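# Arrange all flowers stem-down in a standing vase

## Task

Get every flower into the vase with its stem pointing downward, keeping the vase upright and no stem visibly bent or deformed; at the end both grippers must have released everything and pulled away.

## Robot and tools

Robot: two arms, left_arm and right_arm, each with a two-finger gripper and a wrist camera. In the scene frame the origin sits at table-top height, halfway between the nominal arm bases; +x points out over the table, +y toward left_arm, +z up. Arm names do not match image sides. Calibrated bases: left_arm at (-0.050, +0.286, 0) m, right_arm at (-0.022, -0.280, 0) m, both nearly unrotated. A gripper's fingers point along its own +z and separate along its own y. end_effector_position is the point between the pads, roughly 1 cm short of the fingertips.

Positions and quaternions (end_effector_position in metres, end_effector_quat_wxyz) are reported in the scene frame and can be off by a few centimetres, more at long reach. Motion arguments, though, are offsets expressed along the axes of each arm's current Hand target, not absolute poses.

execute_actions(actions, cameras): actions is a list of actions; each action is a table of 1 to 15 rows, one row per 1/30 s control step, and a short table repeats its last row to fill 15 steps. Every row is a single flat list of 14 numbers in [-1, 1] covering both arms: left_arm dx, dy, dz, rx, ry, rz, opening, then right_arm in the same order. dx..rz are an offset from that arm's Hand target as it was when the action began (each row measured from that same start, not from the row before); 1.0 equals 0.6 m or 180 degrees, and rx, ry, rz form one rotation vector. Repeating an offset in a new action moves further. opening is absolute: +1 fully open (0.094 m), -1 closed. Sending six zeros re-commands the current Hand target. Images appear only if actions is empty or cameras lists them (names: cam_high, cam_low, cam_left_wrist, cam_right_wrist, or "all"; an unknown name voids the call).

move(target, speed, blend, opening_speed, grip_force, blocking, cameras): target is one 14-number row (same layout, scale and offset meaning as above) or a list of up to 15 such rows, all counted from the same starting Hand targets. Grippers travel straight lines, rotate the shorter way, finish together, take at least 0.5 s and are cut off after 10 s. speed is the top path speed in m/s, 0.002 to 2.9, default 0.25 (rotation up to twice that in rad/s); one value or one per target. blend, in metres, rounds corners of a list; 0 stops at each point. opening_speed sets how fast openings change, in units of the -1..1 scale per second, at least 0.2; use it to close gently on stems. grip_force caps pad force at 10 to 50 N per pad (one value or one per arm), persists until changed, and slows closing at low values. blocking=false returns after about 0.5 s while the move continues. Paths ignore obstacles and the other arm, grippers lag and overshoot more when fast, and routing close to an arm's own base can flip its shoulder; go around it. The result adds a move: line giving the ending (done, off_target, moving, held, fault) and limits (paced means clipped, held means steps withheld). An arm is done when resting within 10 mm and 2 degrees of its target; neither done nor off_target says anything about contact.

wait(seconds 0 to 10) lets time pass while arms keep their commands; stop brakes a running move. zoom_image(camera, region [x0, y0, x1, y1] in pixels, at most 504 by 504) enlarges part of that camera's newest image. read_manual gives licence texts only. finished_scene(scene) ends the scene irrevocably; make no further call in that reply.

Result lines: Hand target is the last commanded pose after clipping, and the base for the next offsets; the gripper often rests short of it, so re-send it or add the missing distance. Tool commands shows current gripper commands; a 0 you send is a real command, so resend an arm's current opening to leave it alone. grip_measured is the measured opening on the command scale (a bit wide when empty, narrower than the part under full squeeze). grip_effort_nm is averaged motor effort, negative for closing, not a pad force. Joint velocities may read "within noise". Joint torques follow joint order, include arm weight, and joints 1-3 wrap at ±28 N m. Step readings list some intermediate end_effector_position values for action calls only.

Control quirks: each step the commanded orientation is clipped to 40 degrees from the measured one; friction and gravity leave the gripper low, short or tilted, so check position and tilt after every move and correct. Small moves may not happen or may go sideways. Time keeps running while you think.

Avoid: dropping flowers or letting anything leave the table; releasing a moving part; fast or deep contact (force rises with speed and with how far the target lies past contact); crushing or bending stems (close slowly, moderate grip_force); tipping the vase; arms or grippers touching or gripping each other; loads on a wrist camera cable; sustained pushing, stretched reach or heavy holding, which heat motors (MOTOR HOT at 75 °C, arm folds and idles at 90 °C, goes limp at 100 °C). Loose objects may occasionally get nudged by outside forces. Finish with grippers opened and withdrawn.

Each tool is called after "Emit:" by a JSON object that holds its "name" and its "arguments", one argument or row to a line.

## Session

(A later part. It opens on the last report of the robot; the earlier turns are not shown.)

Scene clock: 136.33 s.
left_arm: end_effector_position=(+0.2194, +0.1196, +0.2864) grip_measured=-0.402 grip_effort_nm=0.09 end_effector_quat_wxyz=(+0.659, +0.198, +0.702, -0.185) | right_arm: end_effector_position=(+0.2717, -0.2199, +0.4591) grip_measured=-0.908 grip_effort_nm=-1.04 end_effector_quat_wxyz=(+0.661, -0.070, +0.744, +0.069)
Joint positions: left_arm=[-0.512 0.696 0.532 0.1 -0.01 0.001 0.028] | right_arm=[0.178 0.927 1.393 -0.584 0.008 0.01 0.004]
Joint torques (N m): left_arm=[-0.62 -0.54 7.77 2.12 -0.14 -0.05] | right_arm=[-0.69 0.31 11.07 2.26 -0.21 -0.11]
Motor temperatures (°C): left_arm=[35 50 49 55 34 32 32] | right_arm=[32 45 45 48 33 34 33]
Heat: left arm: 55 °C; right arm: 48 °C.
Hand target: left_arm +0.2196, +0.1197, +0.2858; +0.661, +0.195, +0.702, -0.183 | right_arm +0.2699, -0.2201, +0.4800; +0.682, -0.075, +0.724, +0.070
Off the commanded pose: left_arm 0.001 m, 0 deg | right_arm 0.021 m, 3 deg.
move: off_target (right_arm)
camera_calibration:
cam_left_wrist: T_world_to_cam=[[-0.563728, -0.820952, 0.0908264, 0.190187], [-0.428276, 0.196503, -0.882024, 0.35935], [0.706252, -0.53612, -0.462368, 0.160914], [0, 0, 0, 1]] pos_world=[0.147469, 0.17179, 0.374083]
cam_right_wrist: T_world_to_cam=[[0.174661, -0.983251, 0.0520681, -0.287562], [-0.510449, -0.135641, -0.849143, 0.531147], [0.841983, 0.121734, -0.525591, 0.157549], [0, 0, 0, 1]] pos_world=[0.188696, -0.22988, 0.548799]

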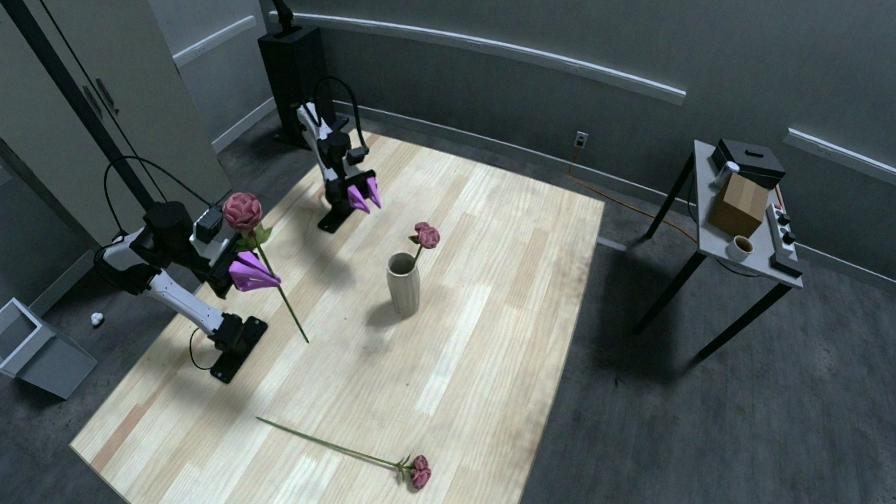

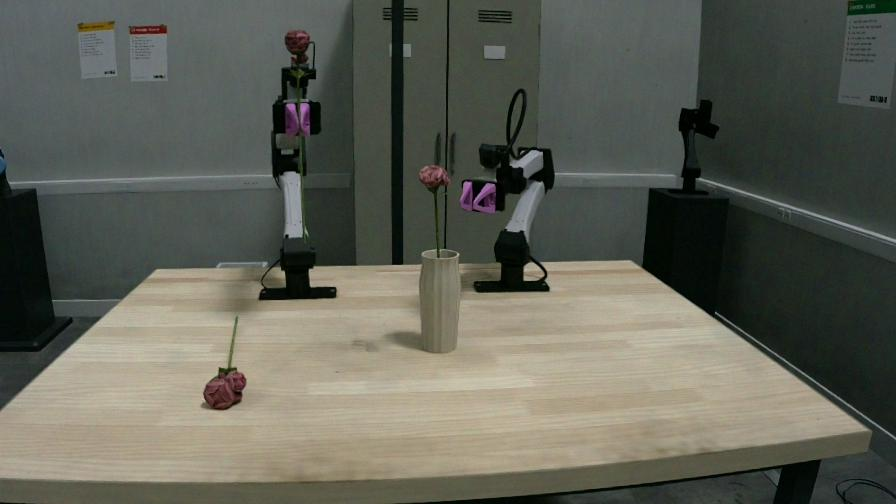

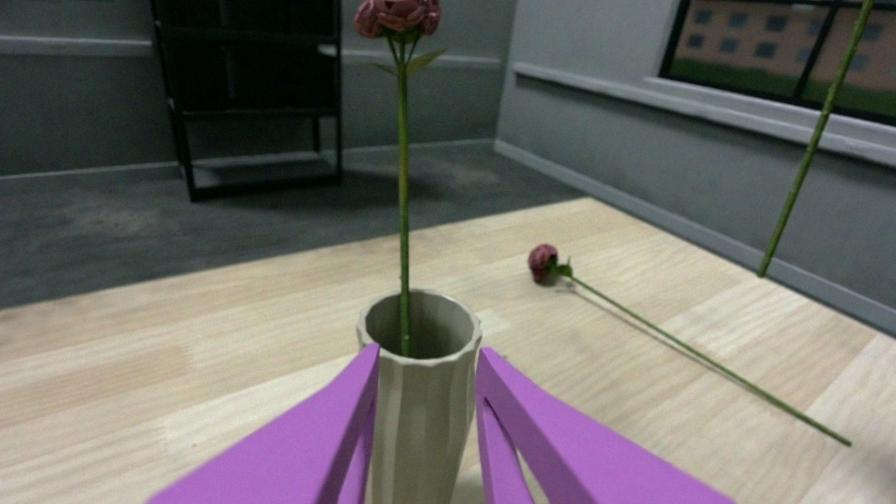

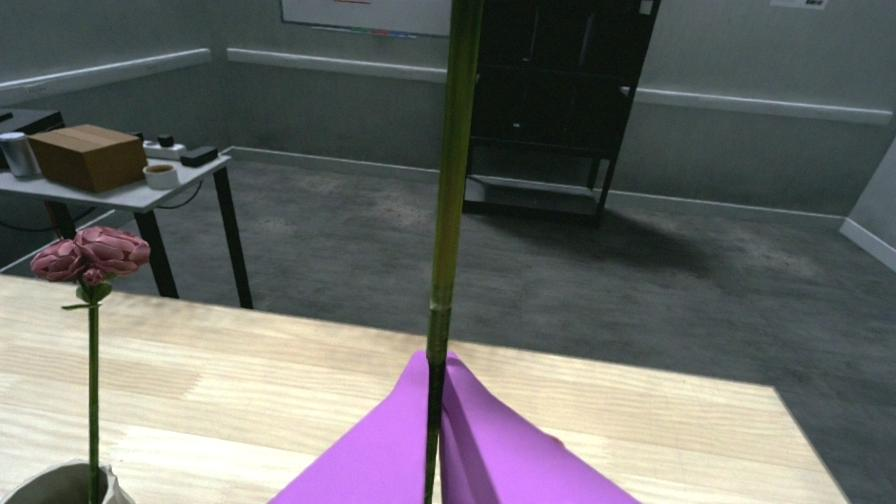

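Emit:
{"name": "move", "arguments": {
  "target": [0,0,0,0,0,0,-0.4, -0.025,0.4338,0.2138,-0.1769,0,-0.0106,-1],
  "speed": 0.3,
  "cameras": ["cam_high","cam_low","cam_left_wrist"]
}}

Emit:
{"name": "zoom_image", "arguments": {
  "camera": "cam_high",
  "region": [340, 180, 480, 320]
}}

Emit:
{"name": "zoom_image", "arguments": {
  "camera": "cam_low",
  "region": [370, 180, 510, 320]
}}

Scene clock: 144.80 s.
left_arm: end_effector_position=(+0.2194, +0.1196, +0.2862) grip_measured=-0.402 grip_effort_nm=0.09 end_effector_quat_wxyz=(+0.659, +0.198, +0.702, -0.185) | right_arm: end_effector_position=(+0.3462, +0.0577, +0.4676) grip_measured=-0.908 grip_effort_nm=-1.04 end_effector_quat_wxyz=(+0.621, -0.267, +0.695, +0.245)
Joint positions: left_arm=[-0.512 0.696 0.532 0.099 -0.01 0.001 0.028] | right_arm=[0.712 1.608 1.85 -0.351 -0.002 0.009 0.004]
Joint torques (N m): left_arm=[-0.51 -0.58 7.62 2.14 -0.12 -0.09] | right_arm=[0.35 -5.39 12.66 2.13 -0.24 -0.1]
Motor temperatures (°C): left_arm=[35 49 50 55 34 32 32] | right_arm=[32 44 46 49 33 34 33]
Heat: left arm: 55 °C; right arm: 49 °C.
Hand target: left_arm +0.2196, +0.1197, +0.2857; +0.661, +0.195, +0.702, -0.183 | right_arm +0.3433, +0.0610, +0.4871; +0.636, -0.271, +0.676, +0.255
Off the commanded pose: left_arm 0.000 m, 1 deg | right_arm 0.020 m, 3 deg.
move: off_target (right_arm)
camera_calibration:
cam_left_wrist: T_world_to_cam=[[-0.563631, -0.821009, 0.0909117, 0.19016], [-0.428903, 0.196819, -0.881649, 0.359161], [0.705948, -0.535917, -0.463066, 0.161138], [0, 0, 0, 1]] pos_world=[0.14747, 0.17179, 0.373983]
Images, in order (width x height): cam_high 896x504, cam_low 896x504, cam_left_wrist 896x504.

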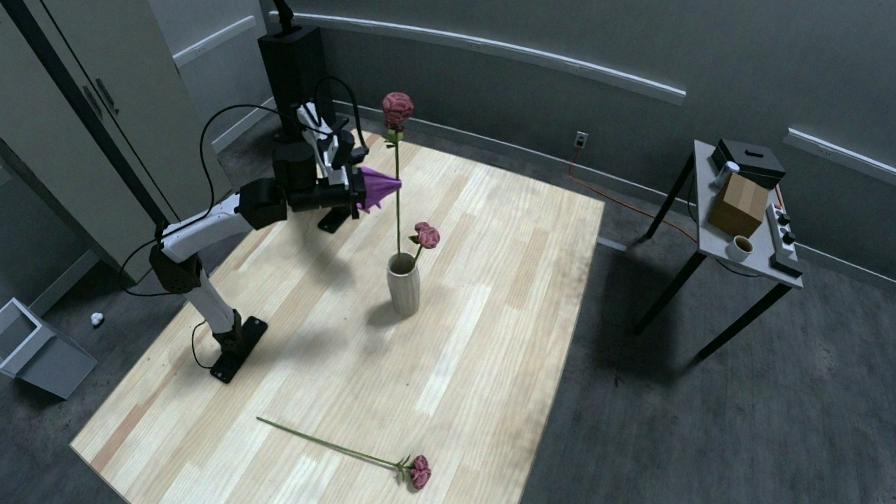

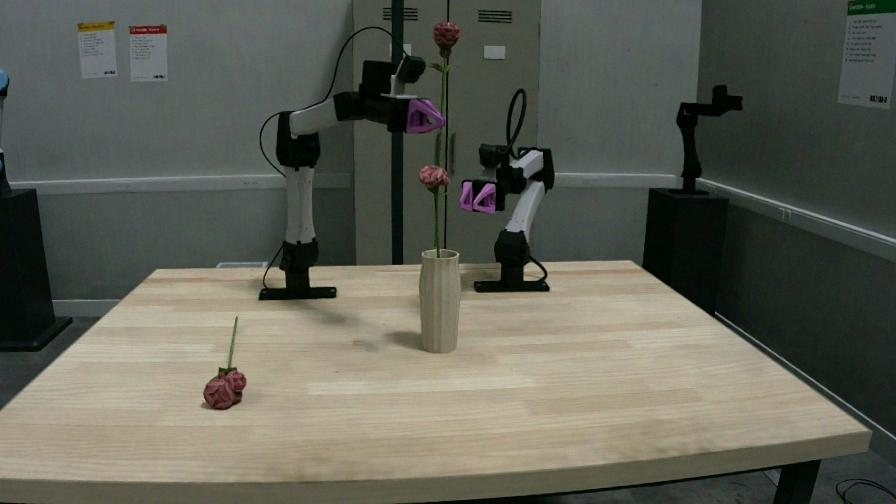

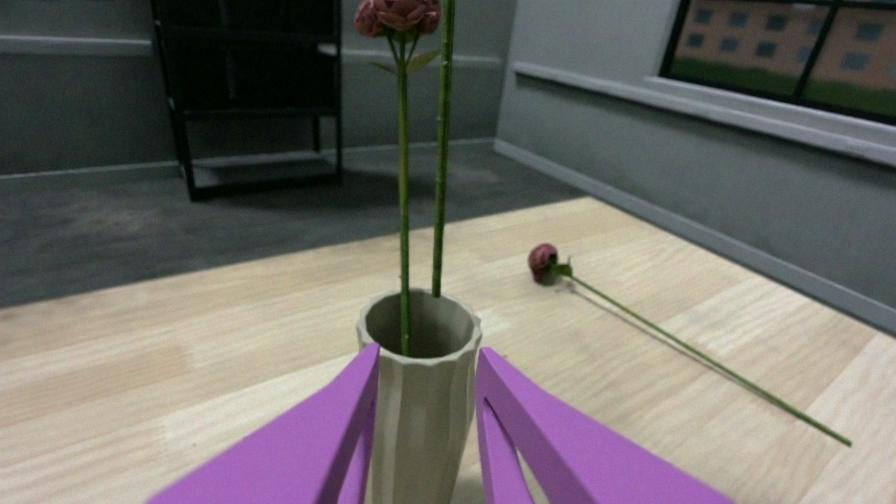

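Scaled by 3.600 from the camera's 896x504 image, which has a finer 1280x720 frame.

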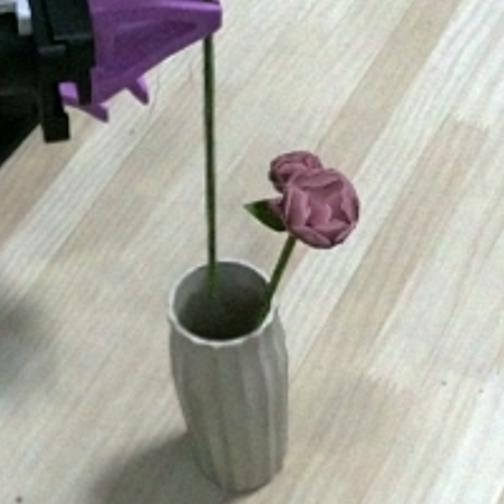

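Scaled by 3.600 from the camera's 896x504 image, which has a finer 1280x720 frame.

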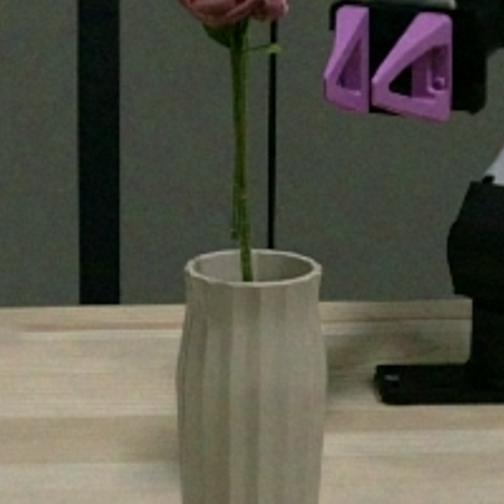

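Emit:
{"name": "move", "arguments": {
  "target": [
    [0,0,0,0,0,0,-0.4, 0.3959,0,0.0241,0,0,0,-1],
    [0,0,0,0,0,0,-0.4, 0.3959,0,0.0241,0,0,0,-0.5],
    [0,0,0,0,0,0,-0.4, 0.3959,0,-0.2259,0,0,0,-0.5]
  ],
  "speed": [0.2,0.2,0.2],
  "opening_speed": 0.8,
  "cameras": ["all"]
}}

Scene clock: 153.00 s.
left_arm: end_effector_position=(+0.2194, +0.1196, +0.2862) grip_measured=-0.402 grip_effort_nm=0.10 end_effector_quat_wxyz=(+0.659, +0.198, +0.702, -0.185) | right_arm: end_effector_position=(+0.2364, -0.0407, +0.2654) grip_measured=-0.502 grip_effort_nm=0.09 end_effector_quat_wxyz=(+0.641, -0.263, +0.674, +0.258)
Joint positions: left_arm=[-0.512 0.696 0.532 0.099 -0.01 0.001 0.028] | right_arm=[0.71 0.901 0.487 0.368 -0.016 0.009 0.023]
Joint torques (N m): left_arm=[-0.59 -0.59 7.6 2.11 -0.12 -0.08] | right_arm=[-0.69 -1.7 7.83 1.92 -0.22 -0.1]
Motor temperatures (°C): left_arm=[35 48 50 55 34 32 32] | right_arm=[32 44 46 49 33 34 33]
Heat: left arm: 55 °C; right arm: 49 °C.
Hand target: left_arm +0.2196, +0.1197, +0.2857; +0.661, +0.195, +0.702, -0.183 | right_arm +0.2349, -0.0422, +0.2585; +0.636, -0.270, +0.676, +0.255
Off the commanded pose: left_arm 0.001 m, 0 deg | right_arm 0.007 m, 1 deg.
move: done; target 2's new opening was sent with right_arm's hand 0.011 m and 1 deg from that target
camera_calibration:
cam_left_wrist: T_world_to_cam=[[-0.563631, -0.821009, 0.0909117, 0.19016], [-0.428903, 0.196819, -0.881649, 0.359161], [0.705948, -0.535917, -0.463066, 0.161138], [0, 0, 0, 1]] pos_world=[0.14747, 0.17179, 0.373983]
cam_right_wrist: T_world_to_cam=[[0.665069, -0.745144, 0.0494398, -0.200652], [-0.316472, -0.341191, -0.885118, 0.328309], [0.676409, 0.573018, -0.462733, 0.104433], [0, 0, 0, 1]] pos_world=[0.166709, -0.0973405, 0.348837]

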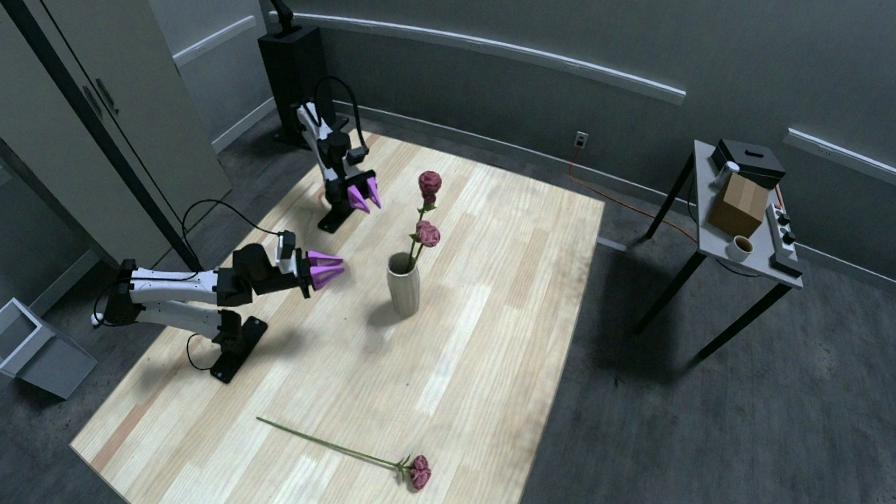

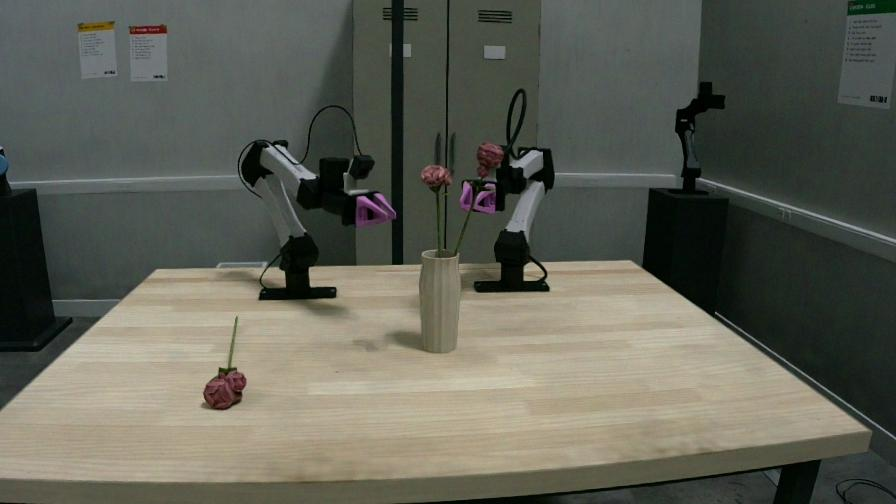

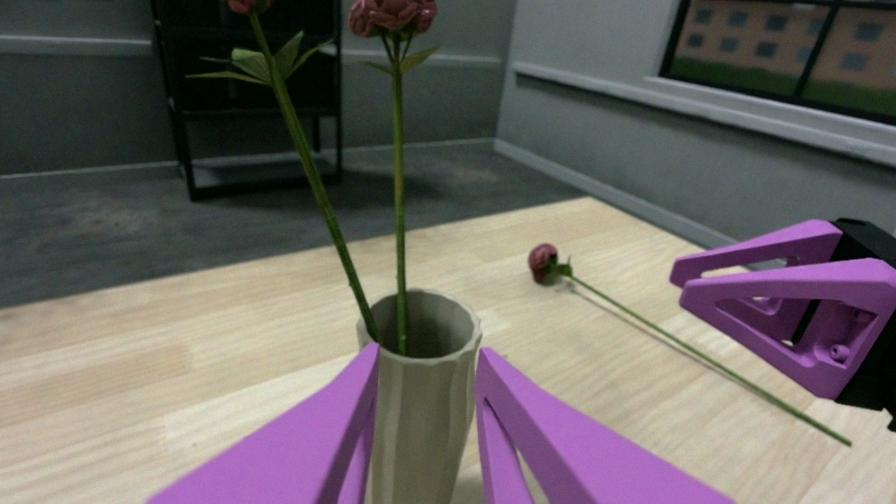

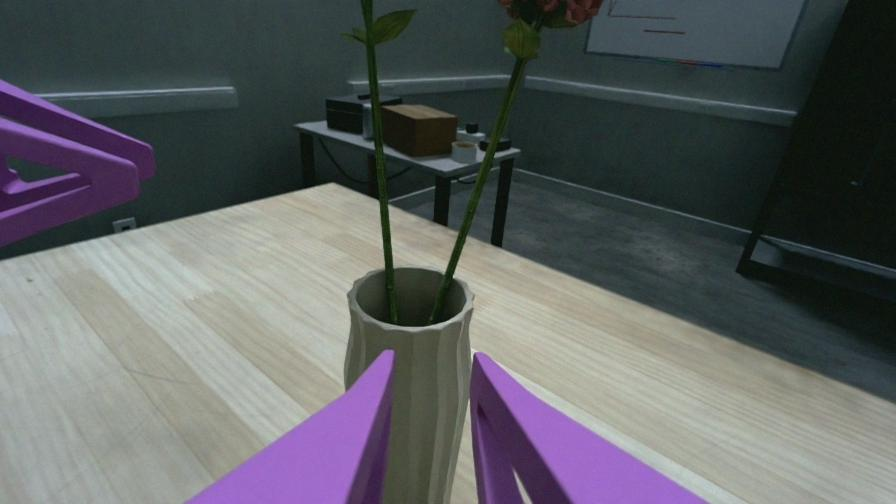

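Emit:
{"name": "move", "arguments": {
  "target": [0,0,0,0,0,0,-0.4, 0.2242,-0.5545,-0.1612,0.1402,0.4659,0.1482,0.2],
  "speed": 0.4,
  "cameras": ["cam_right_wrist","cam_high"]
}}

Scene clock: 162.43 s.
left_arm: end_effector_position=(+0.2194, +0.1196, +0.2862) grip_measured=-0.402 grip_effort_nm=0.10 end_effector_quat_wxyz=(+0.659, +0.198, +0.702, -0.185) | right_arm: end_effector_position=(+0.3849, -0.3510, +0.1280) grip_measured=+0.198 grip_effort_nm=0.09 end_effector_quat_wxyz=(+0.000, -0.088, +0.996, +0.007)
Joint positions: left_arm=[-0.512 0.696 0.532 0.099 -0.01 0.001 0.028] | right_arm=[-0.207 2.154 2.081 -1.501 -0.013 -0.355 0.056]
Joint torques (N m): left_arm=[-0.79 -0.69 7.62 2.09 -0.09 -0.07] | right_arm=[-0.21 -8.09 11.15 0.29 0.07 -0.05]
Motor temperatures (°C): left_arm=[35 47 50 55 34 32 31] | right_arm=[32 44 46 48 33 34 32]
Heat: left arm: 55 °C; right arm: 48 °C.
Hand target: left_arm +0.2196, +0.1197, +0.2857; +0.661, +0.195, +0.702, -0.183 | right_arm +0.3886, -0.3552, +0.1297; +0.000, -0.089, +0.996, +0.000
Off the commanded pose: left_arm 0.001 m, 0 deg | right_arm 0.006 m, 1 deg.
move: done
camera_calibration:
cam_right_wrist: T_world_to_cam=[[0.232828, -0.972404, 0.0149137, -0.432872], [-0.883439, -0.205066, 0.421288, 0.246561], [-0.406604, -0.111263, -0.906804, 0.351632], [0, 0, 0, 1]] pos_world=[0.461582, -0.331242, 0.221444]
Images, in order (width x height): cam_high 896x504, cam_right_wrist 896x504.

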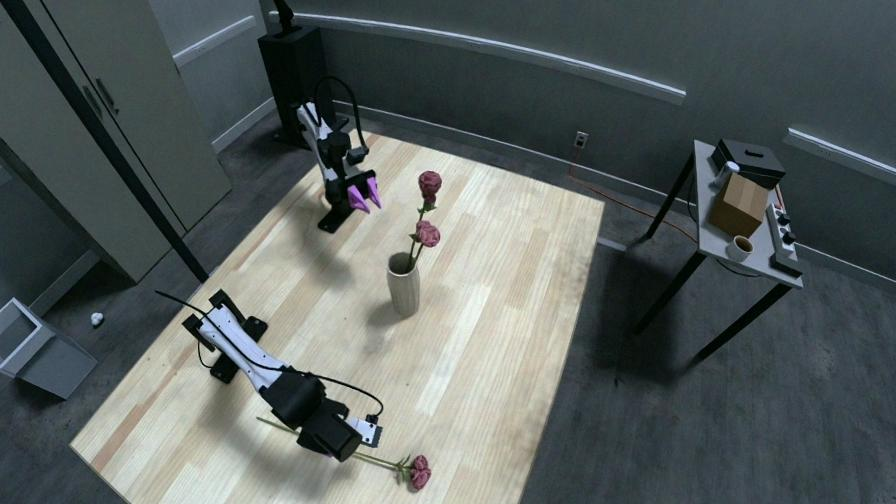

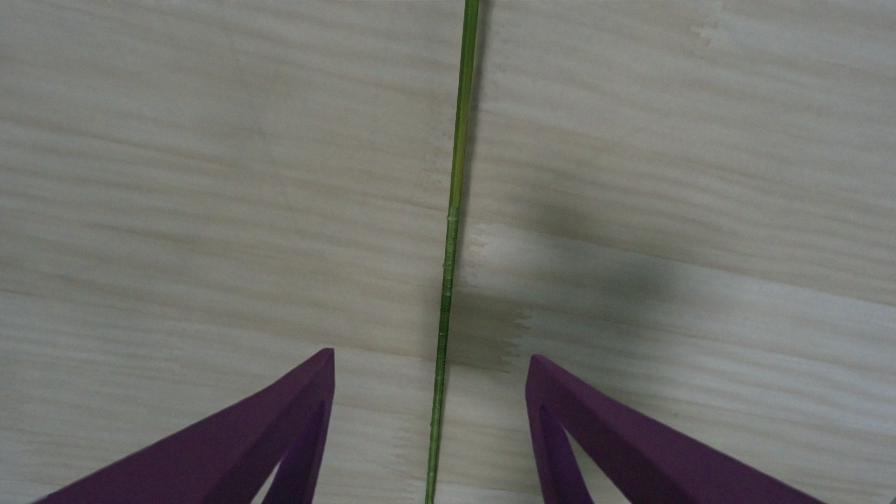

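Emit:
{"name": "move", "arguments": {
  "target": [
    [0,0,0,0,0,0,-0.4, 0,-0.006,0.1962,0,0,0.011,-0.2],
    [0,0,0,0,0,0,-0.4, 0,-0.006,0.1962,0,0,0.011,-1],
    [0,0,0,0,0,0,-0.4, 0.174,0.2433,-0.6172,-0.0621,-0.4776,-0.0659,-1],
    [0,0,0,0,0,0,-0.4, -0.04,0.6842,-0.6422,-0.1397,-0.4657,-0.1486,-1]
  ],
  "speed": [0.2,0.2,0.4,0.3],
  "blend": [0,0,0.04,0],
  "opening_speed": 1.5,
  "cameras": ["cam_high","cam_low"]
}}

Emit:
{"name": "zoom_image", "arguments": {
  "camera": "cam_high",
  "region": [340, 180, 480, 320]
}}

Emit:
{"name": "zoom_image", "arguments": {
  "camera": "cam_low",
  "region": [370, 180, 510, 320]
}}

Scene clock: 180.50 s.
left_arm: end_effector_position=(+0.2194, +0.1196, +0.2862) grip_measured=-0.402 grip_effort_nm=0.09 end_effector_quat_wxyz=(+0.659, +0.198, +0.702, -0.185) | right_arm: end_effector_position=(+0.3400, +0.0552, +0.4995) grip_measured=-0.907 grip_effort_nm=-1.04 end_effector_quat_wxyz=(+0.624, -0.281, +0.685, +0.251)
Joint positions: left_arm=[-0.512 0.696 0.532 0.099 -0.01 0.001 0.028] | right_arm=[0.704 1.652 2.031 -0.475 -0.04 -0.011 0.004]
Joint torques (N m): left_arm=[-0.75 -0.66 7.58 2.1 -0.14 -0.12] | right_arm=[0.28 -5.46 11.9 2 0.11 0.08]
Motor temperatures (°C): left_arm=[35 46 51 55 34 32 31] | right_arm=[32 47 47 46 33 34 32]
Heat: left arm: 55 °C; right arm: 47 °C.
Hand target: left_arm +0.2196, +0.1197, +0.2857; +0.661, +0.195, +0.702, -0.183 | right_arm +0.3393, +0.0535, +0.5145; +0.636, -0.271, +0.676, +0.254
Off the commanded pose: left_arm 0.000 m, 0 deg | right_arm 0.015 m, 2 deg.
move: off_target (right_arm)
Images, in order (width x height): cam_high 896x504, cam_low 896x504.

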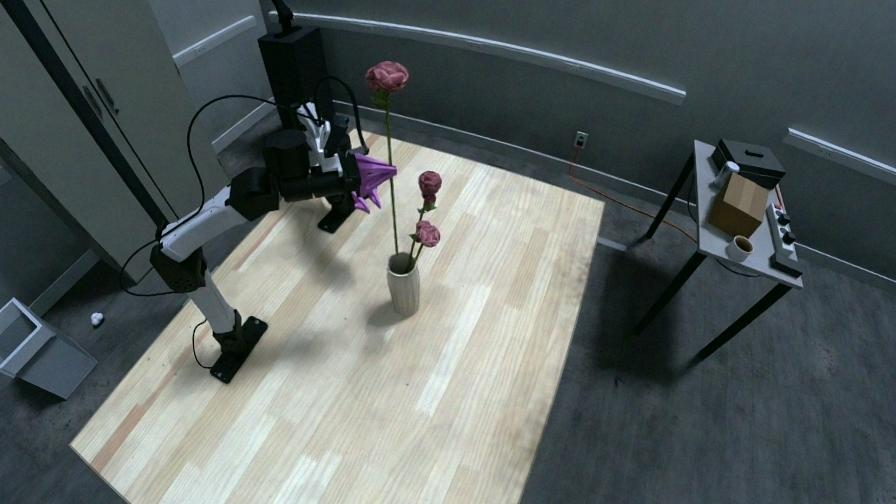

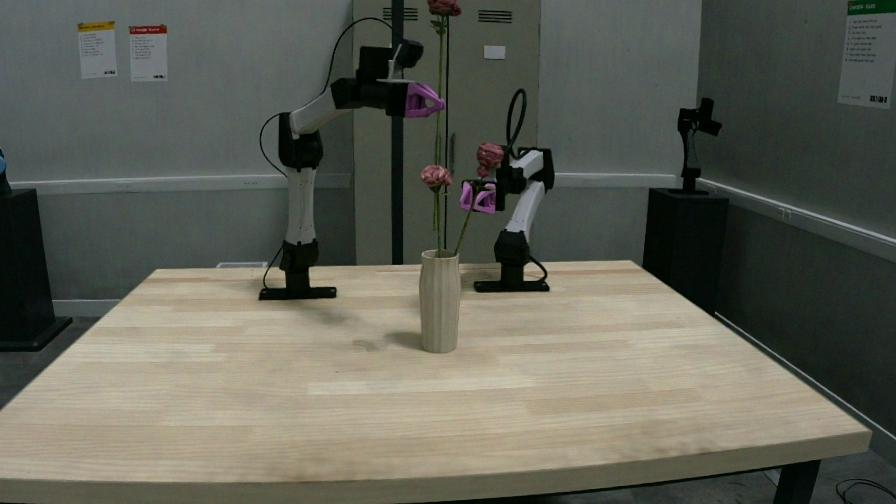

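Scaled by 3.600 from the camera's 896x504 image, which has a finer 1280x720 frame.

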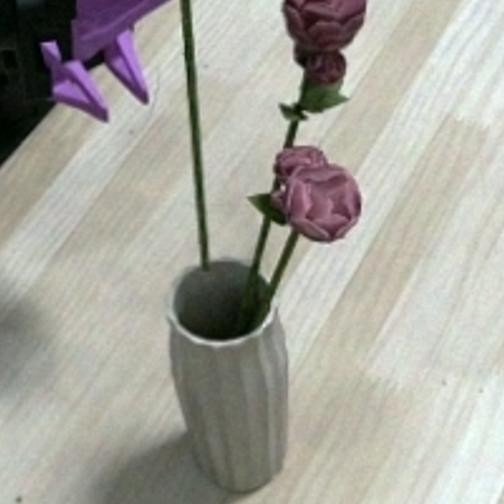

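Scaled by 3.600 from the camera's 896x504 image, which has a finer 1280x720 frame.

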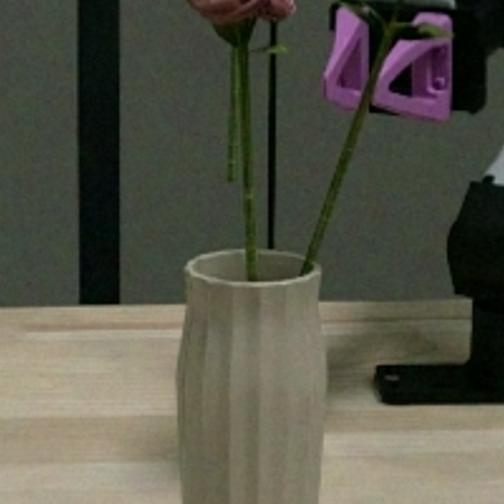

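Emit:
{"name": "move", "arguments": {
  "target": [
    [0,0,0,0,0,0,-0.4, 0.42,0.003,0.0256,0,0,0,-1],
    [0,0,0,0,0,0,-0.4, 0.42,0.003,0.0256,0,0,0,-0.5],
    [0,0,0,0,0,0,-0.4, 0.42,0.003,-0.2744,0,0,0,-0.5]
  ],
  "speed": [0.2,0.2,0.25],
  "opening_speed": 0.8,
  "cameras": ["cam_high","cam_low","cam_right_wrist"]
}}

Scene clock: 187.93 s.
left_arm: end_effector_position=(+0.2194, +0.1196, +0.2862) grip_measured=-0.402 grip_effort_nm=0.10 end_effector_quat_wxyz=(+0.659, +0.198, +0.702, -0.185) | right_arm: end_effector_position=(+0.2082, -0.0691, +0.2799) grip_measured=-0.502 grip_effort_nm=0.09 end_effector_quat_wxyz=(+0.643, -0.270, +0.671, +0.252)
Joint positions: left_arm=[-0.512 0.696 0.532 0.099 -0.01 0.001 0.028] | right_arm=[0.693 0.668 0.485 0.137 -0.035 -0.011 0.023]
Joint torques (N m): left_arm=[-0.68 -0.58 7.39 2.14 -0.11 -0.05] | right_arm=[-0.69 0.01 8.28 1.92 -0.2 0.07]
Motor temperatures (°C): left_arm=[35 45 51 56 34 32 31] | right_arm=[32 47 47 47 33 34 32]
Heat: left arm: 56 °C; right arm: 47 °C.
Hand target: left_arm +0.2196, +0.1197, +0.2857; +0.661, +0.195, +0.702, -0.183 | right_arm +0.2080, -0.0696, +0.2733; +0.636, -0.271, +0.676, +0.254
Off the commanded pose: left_arm 0.000 m, 0 deg | right_arm 0.007 m, 1 deg.
move: done
camera_calibration:
cam_right_wrist: T_world_to_cam=[[0.666459, -0.742373, 0.0686696, -0.209314], [-0.304253, -0.354911, -0.884007, 0.318792], [0.680634, 0.568261, -0.462402, 0.145233], [0, 0, 0, 1]] pos_world=[0.137642, -0.124777, 0.363344]
Images, in order (width x height): cam_high 896x504, cam_low 896x504, cam_right_wrist 896x504.

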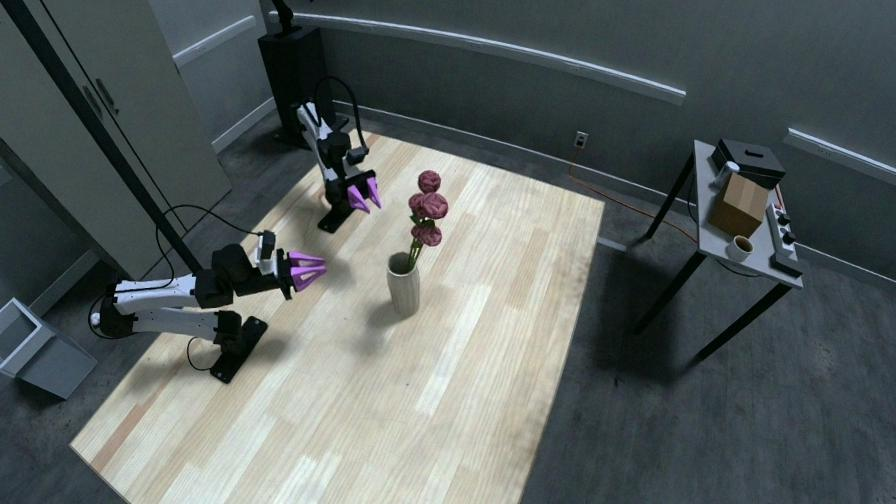

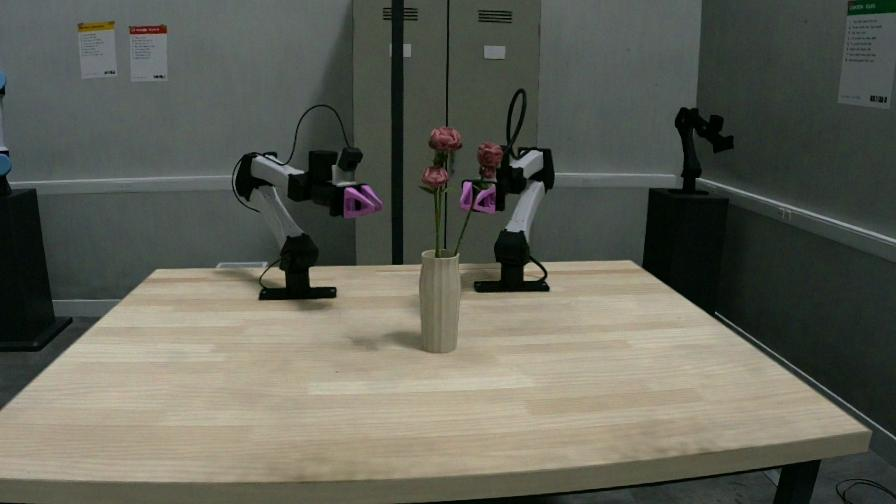

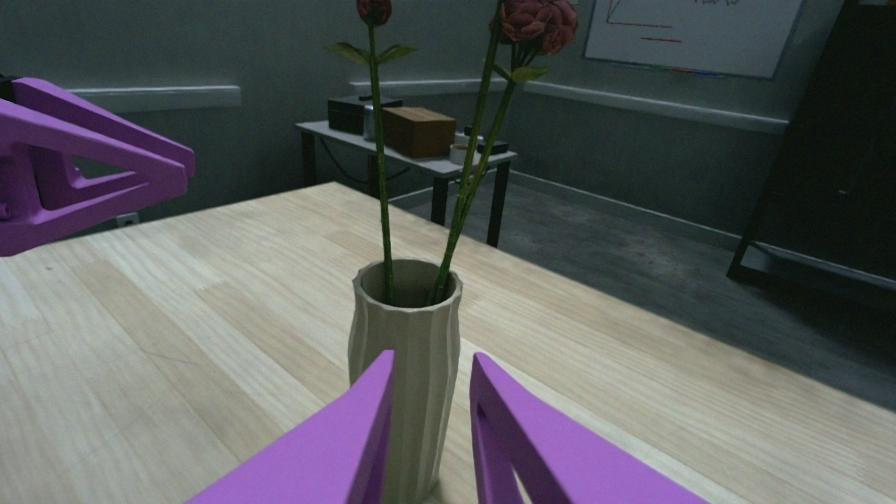

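Emit:
{"name": "finished_scene", "arguments": {
  "scene": 1
}}

The scene is finished: the task was done.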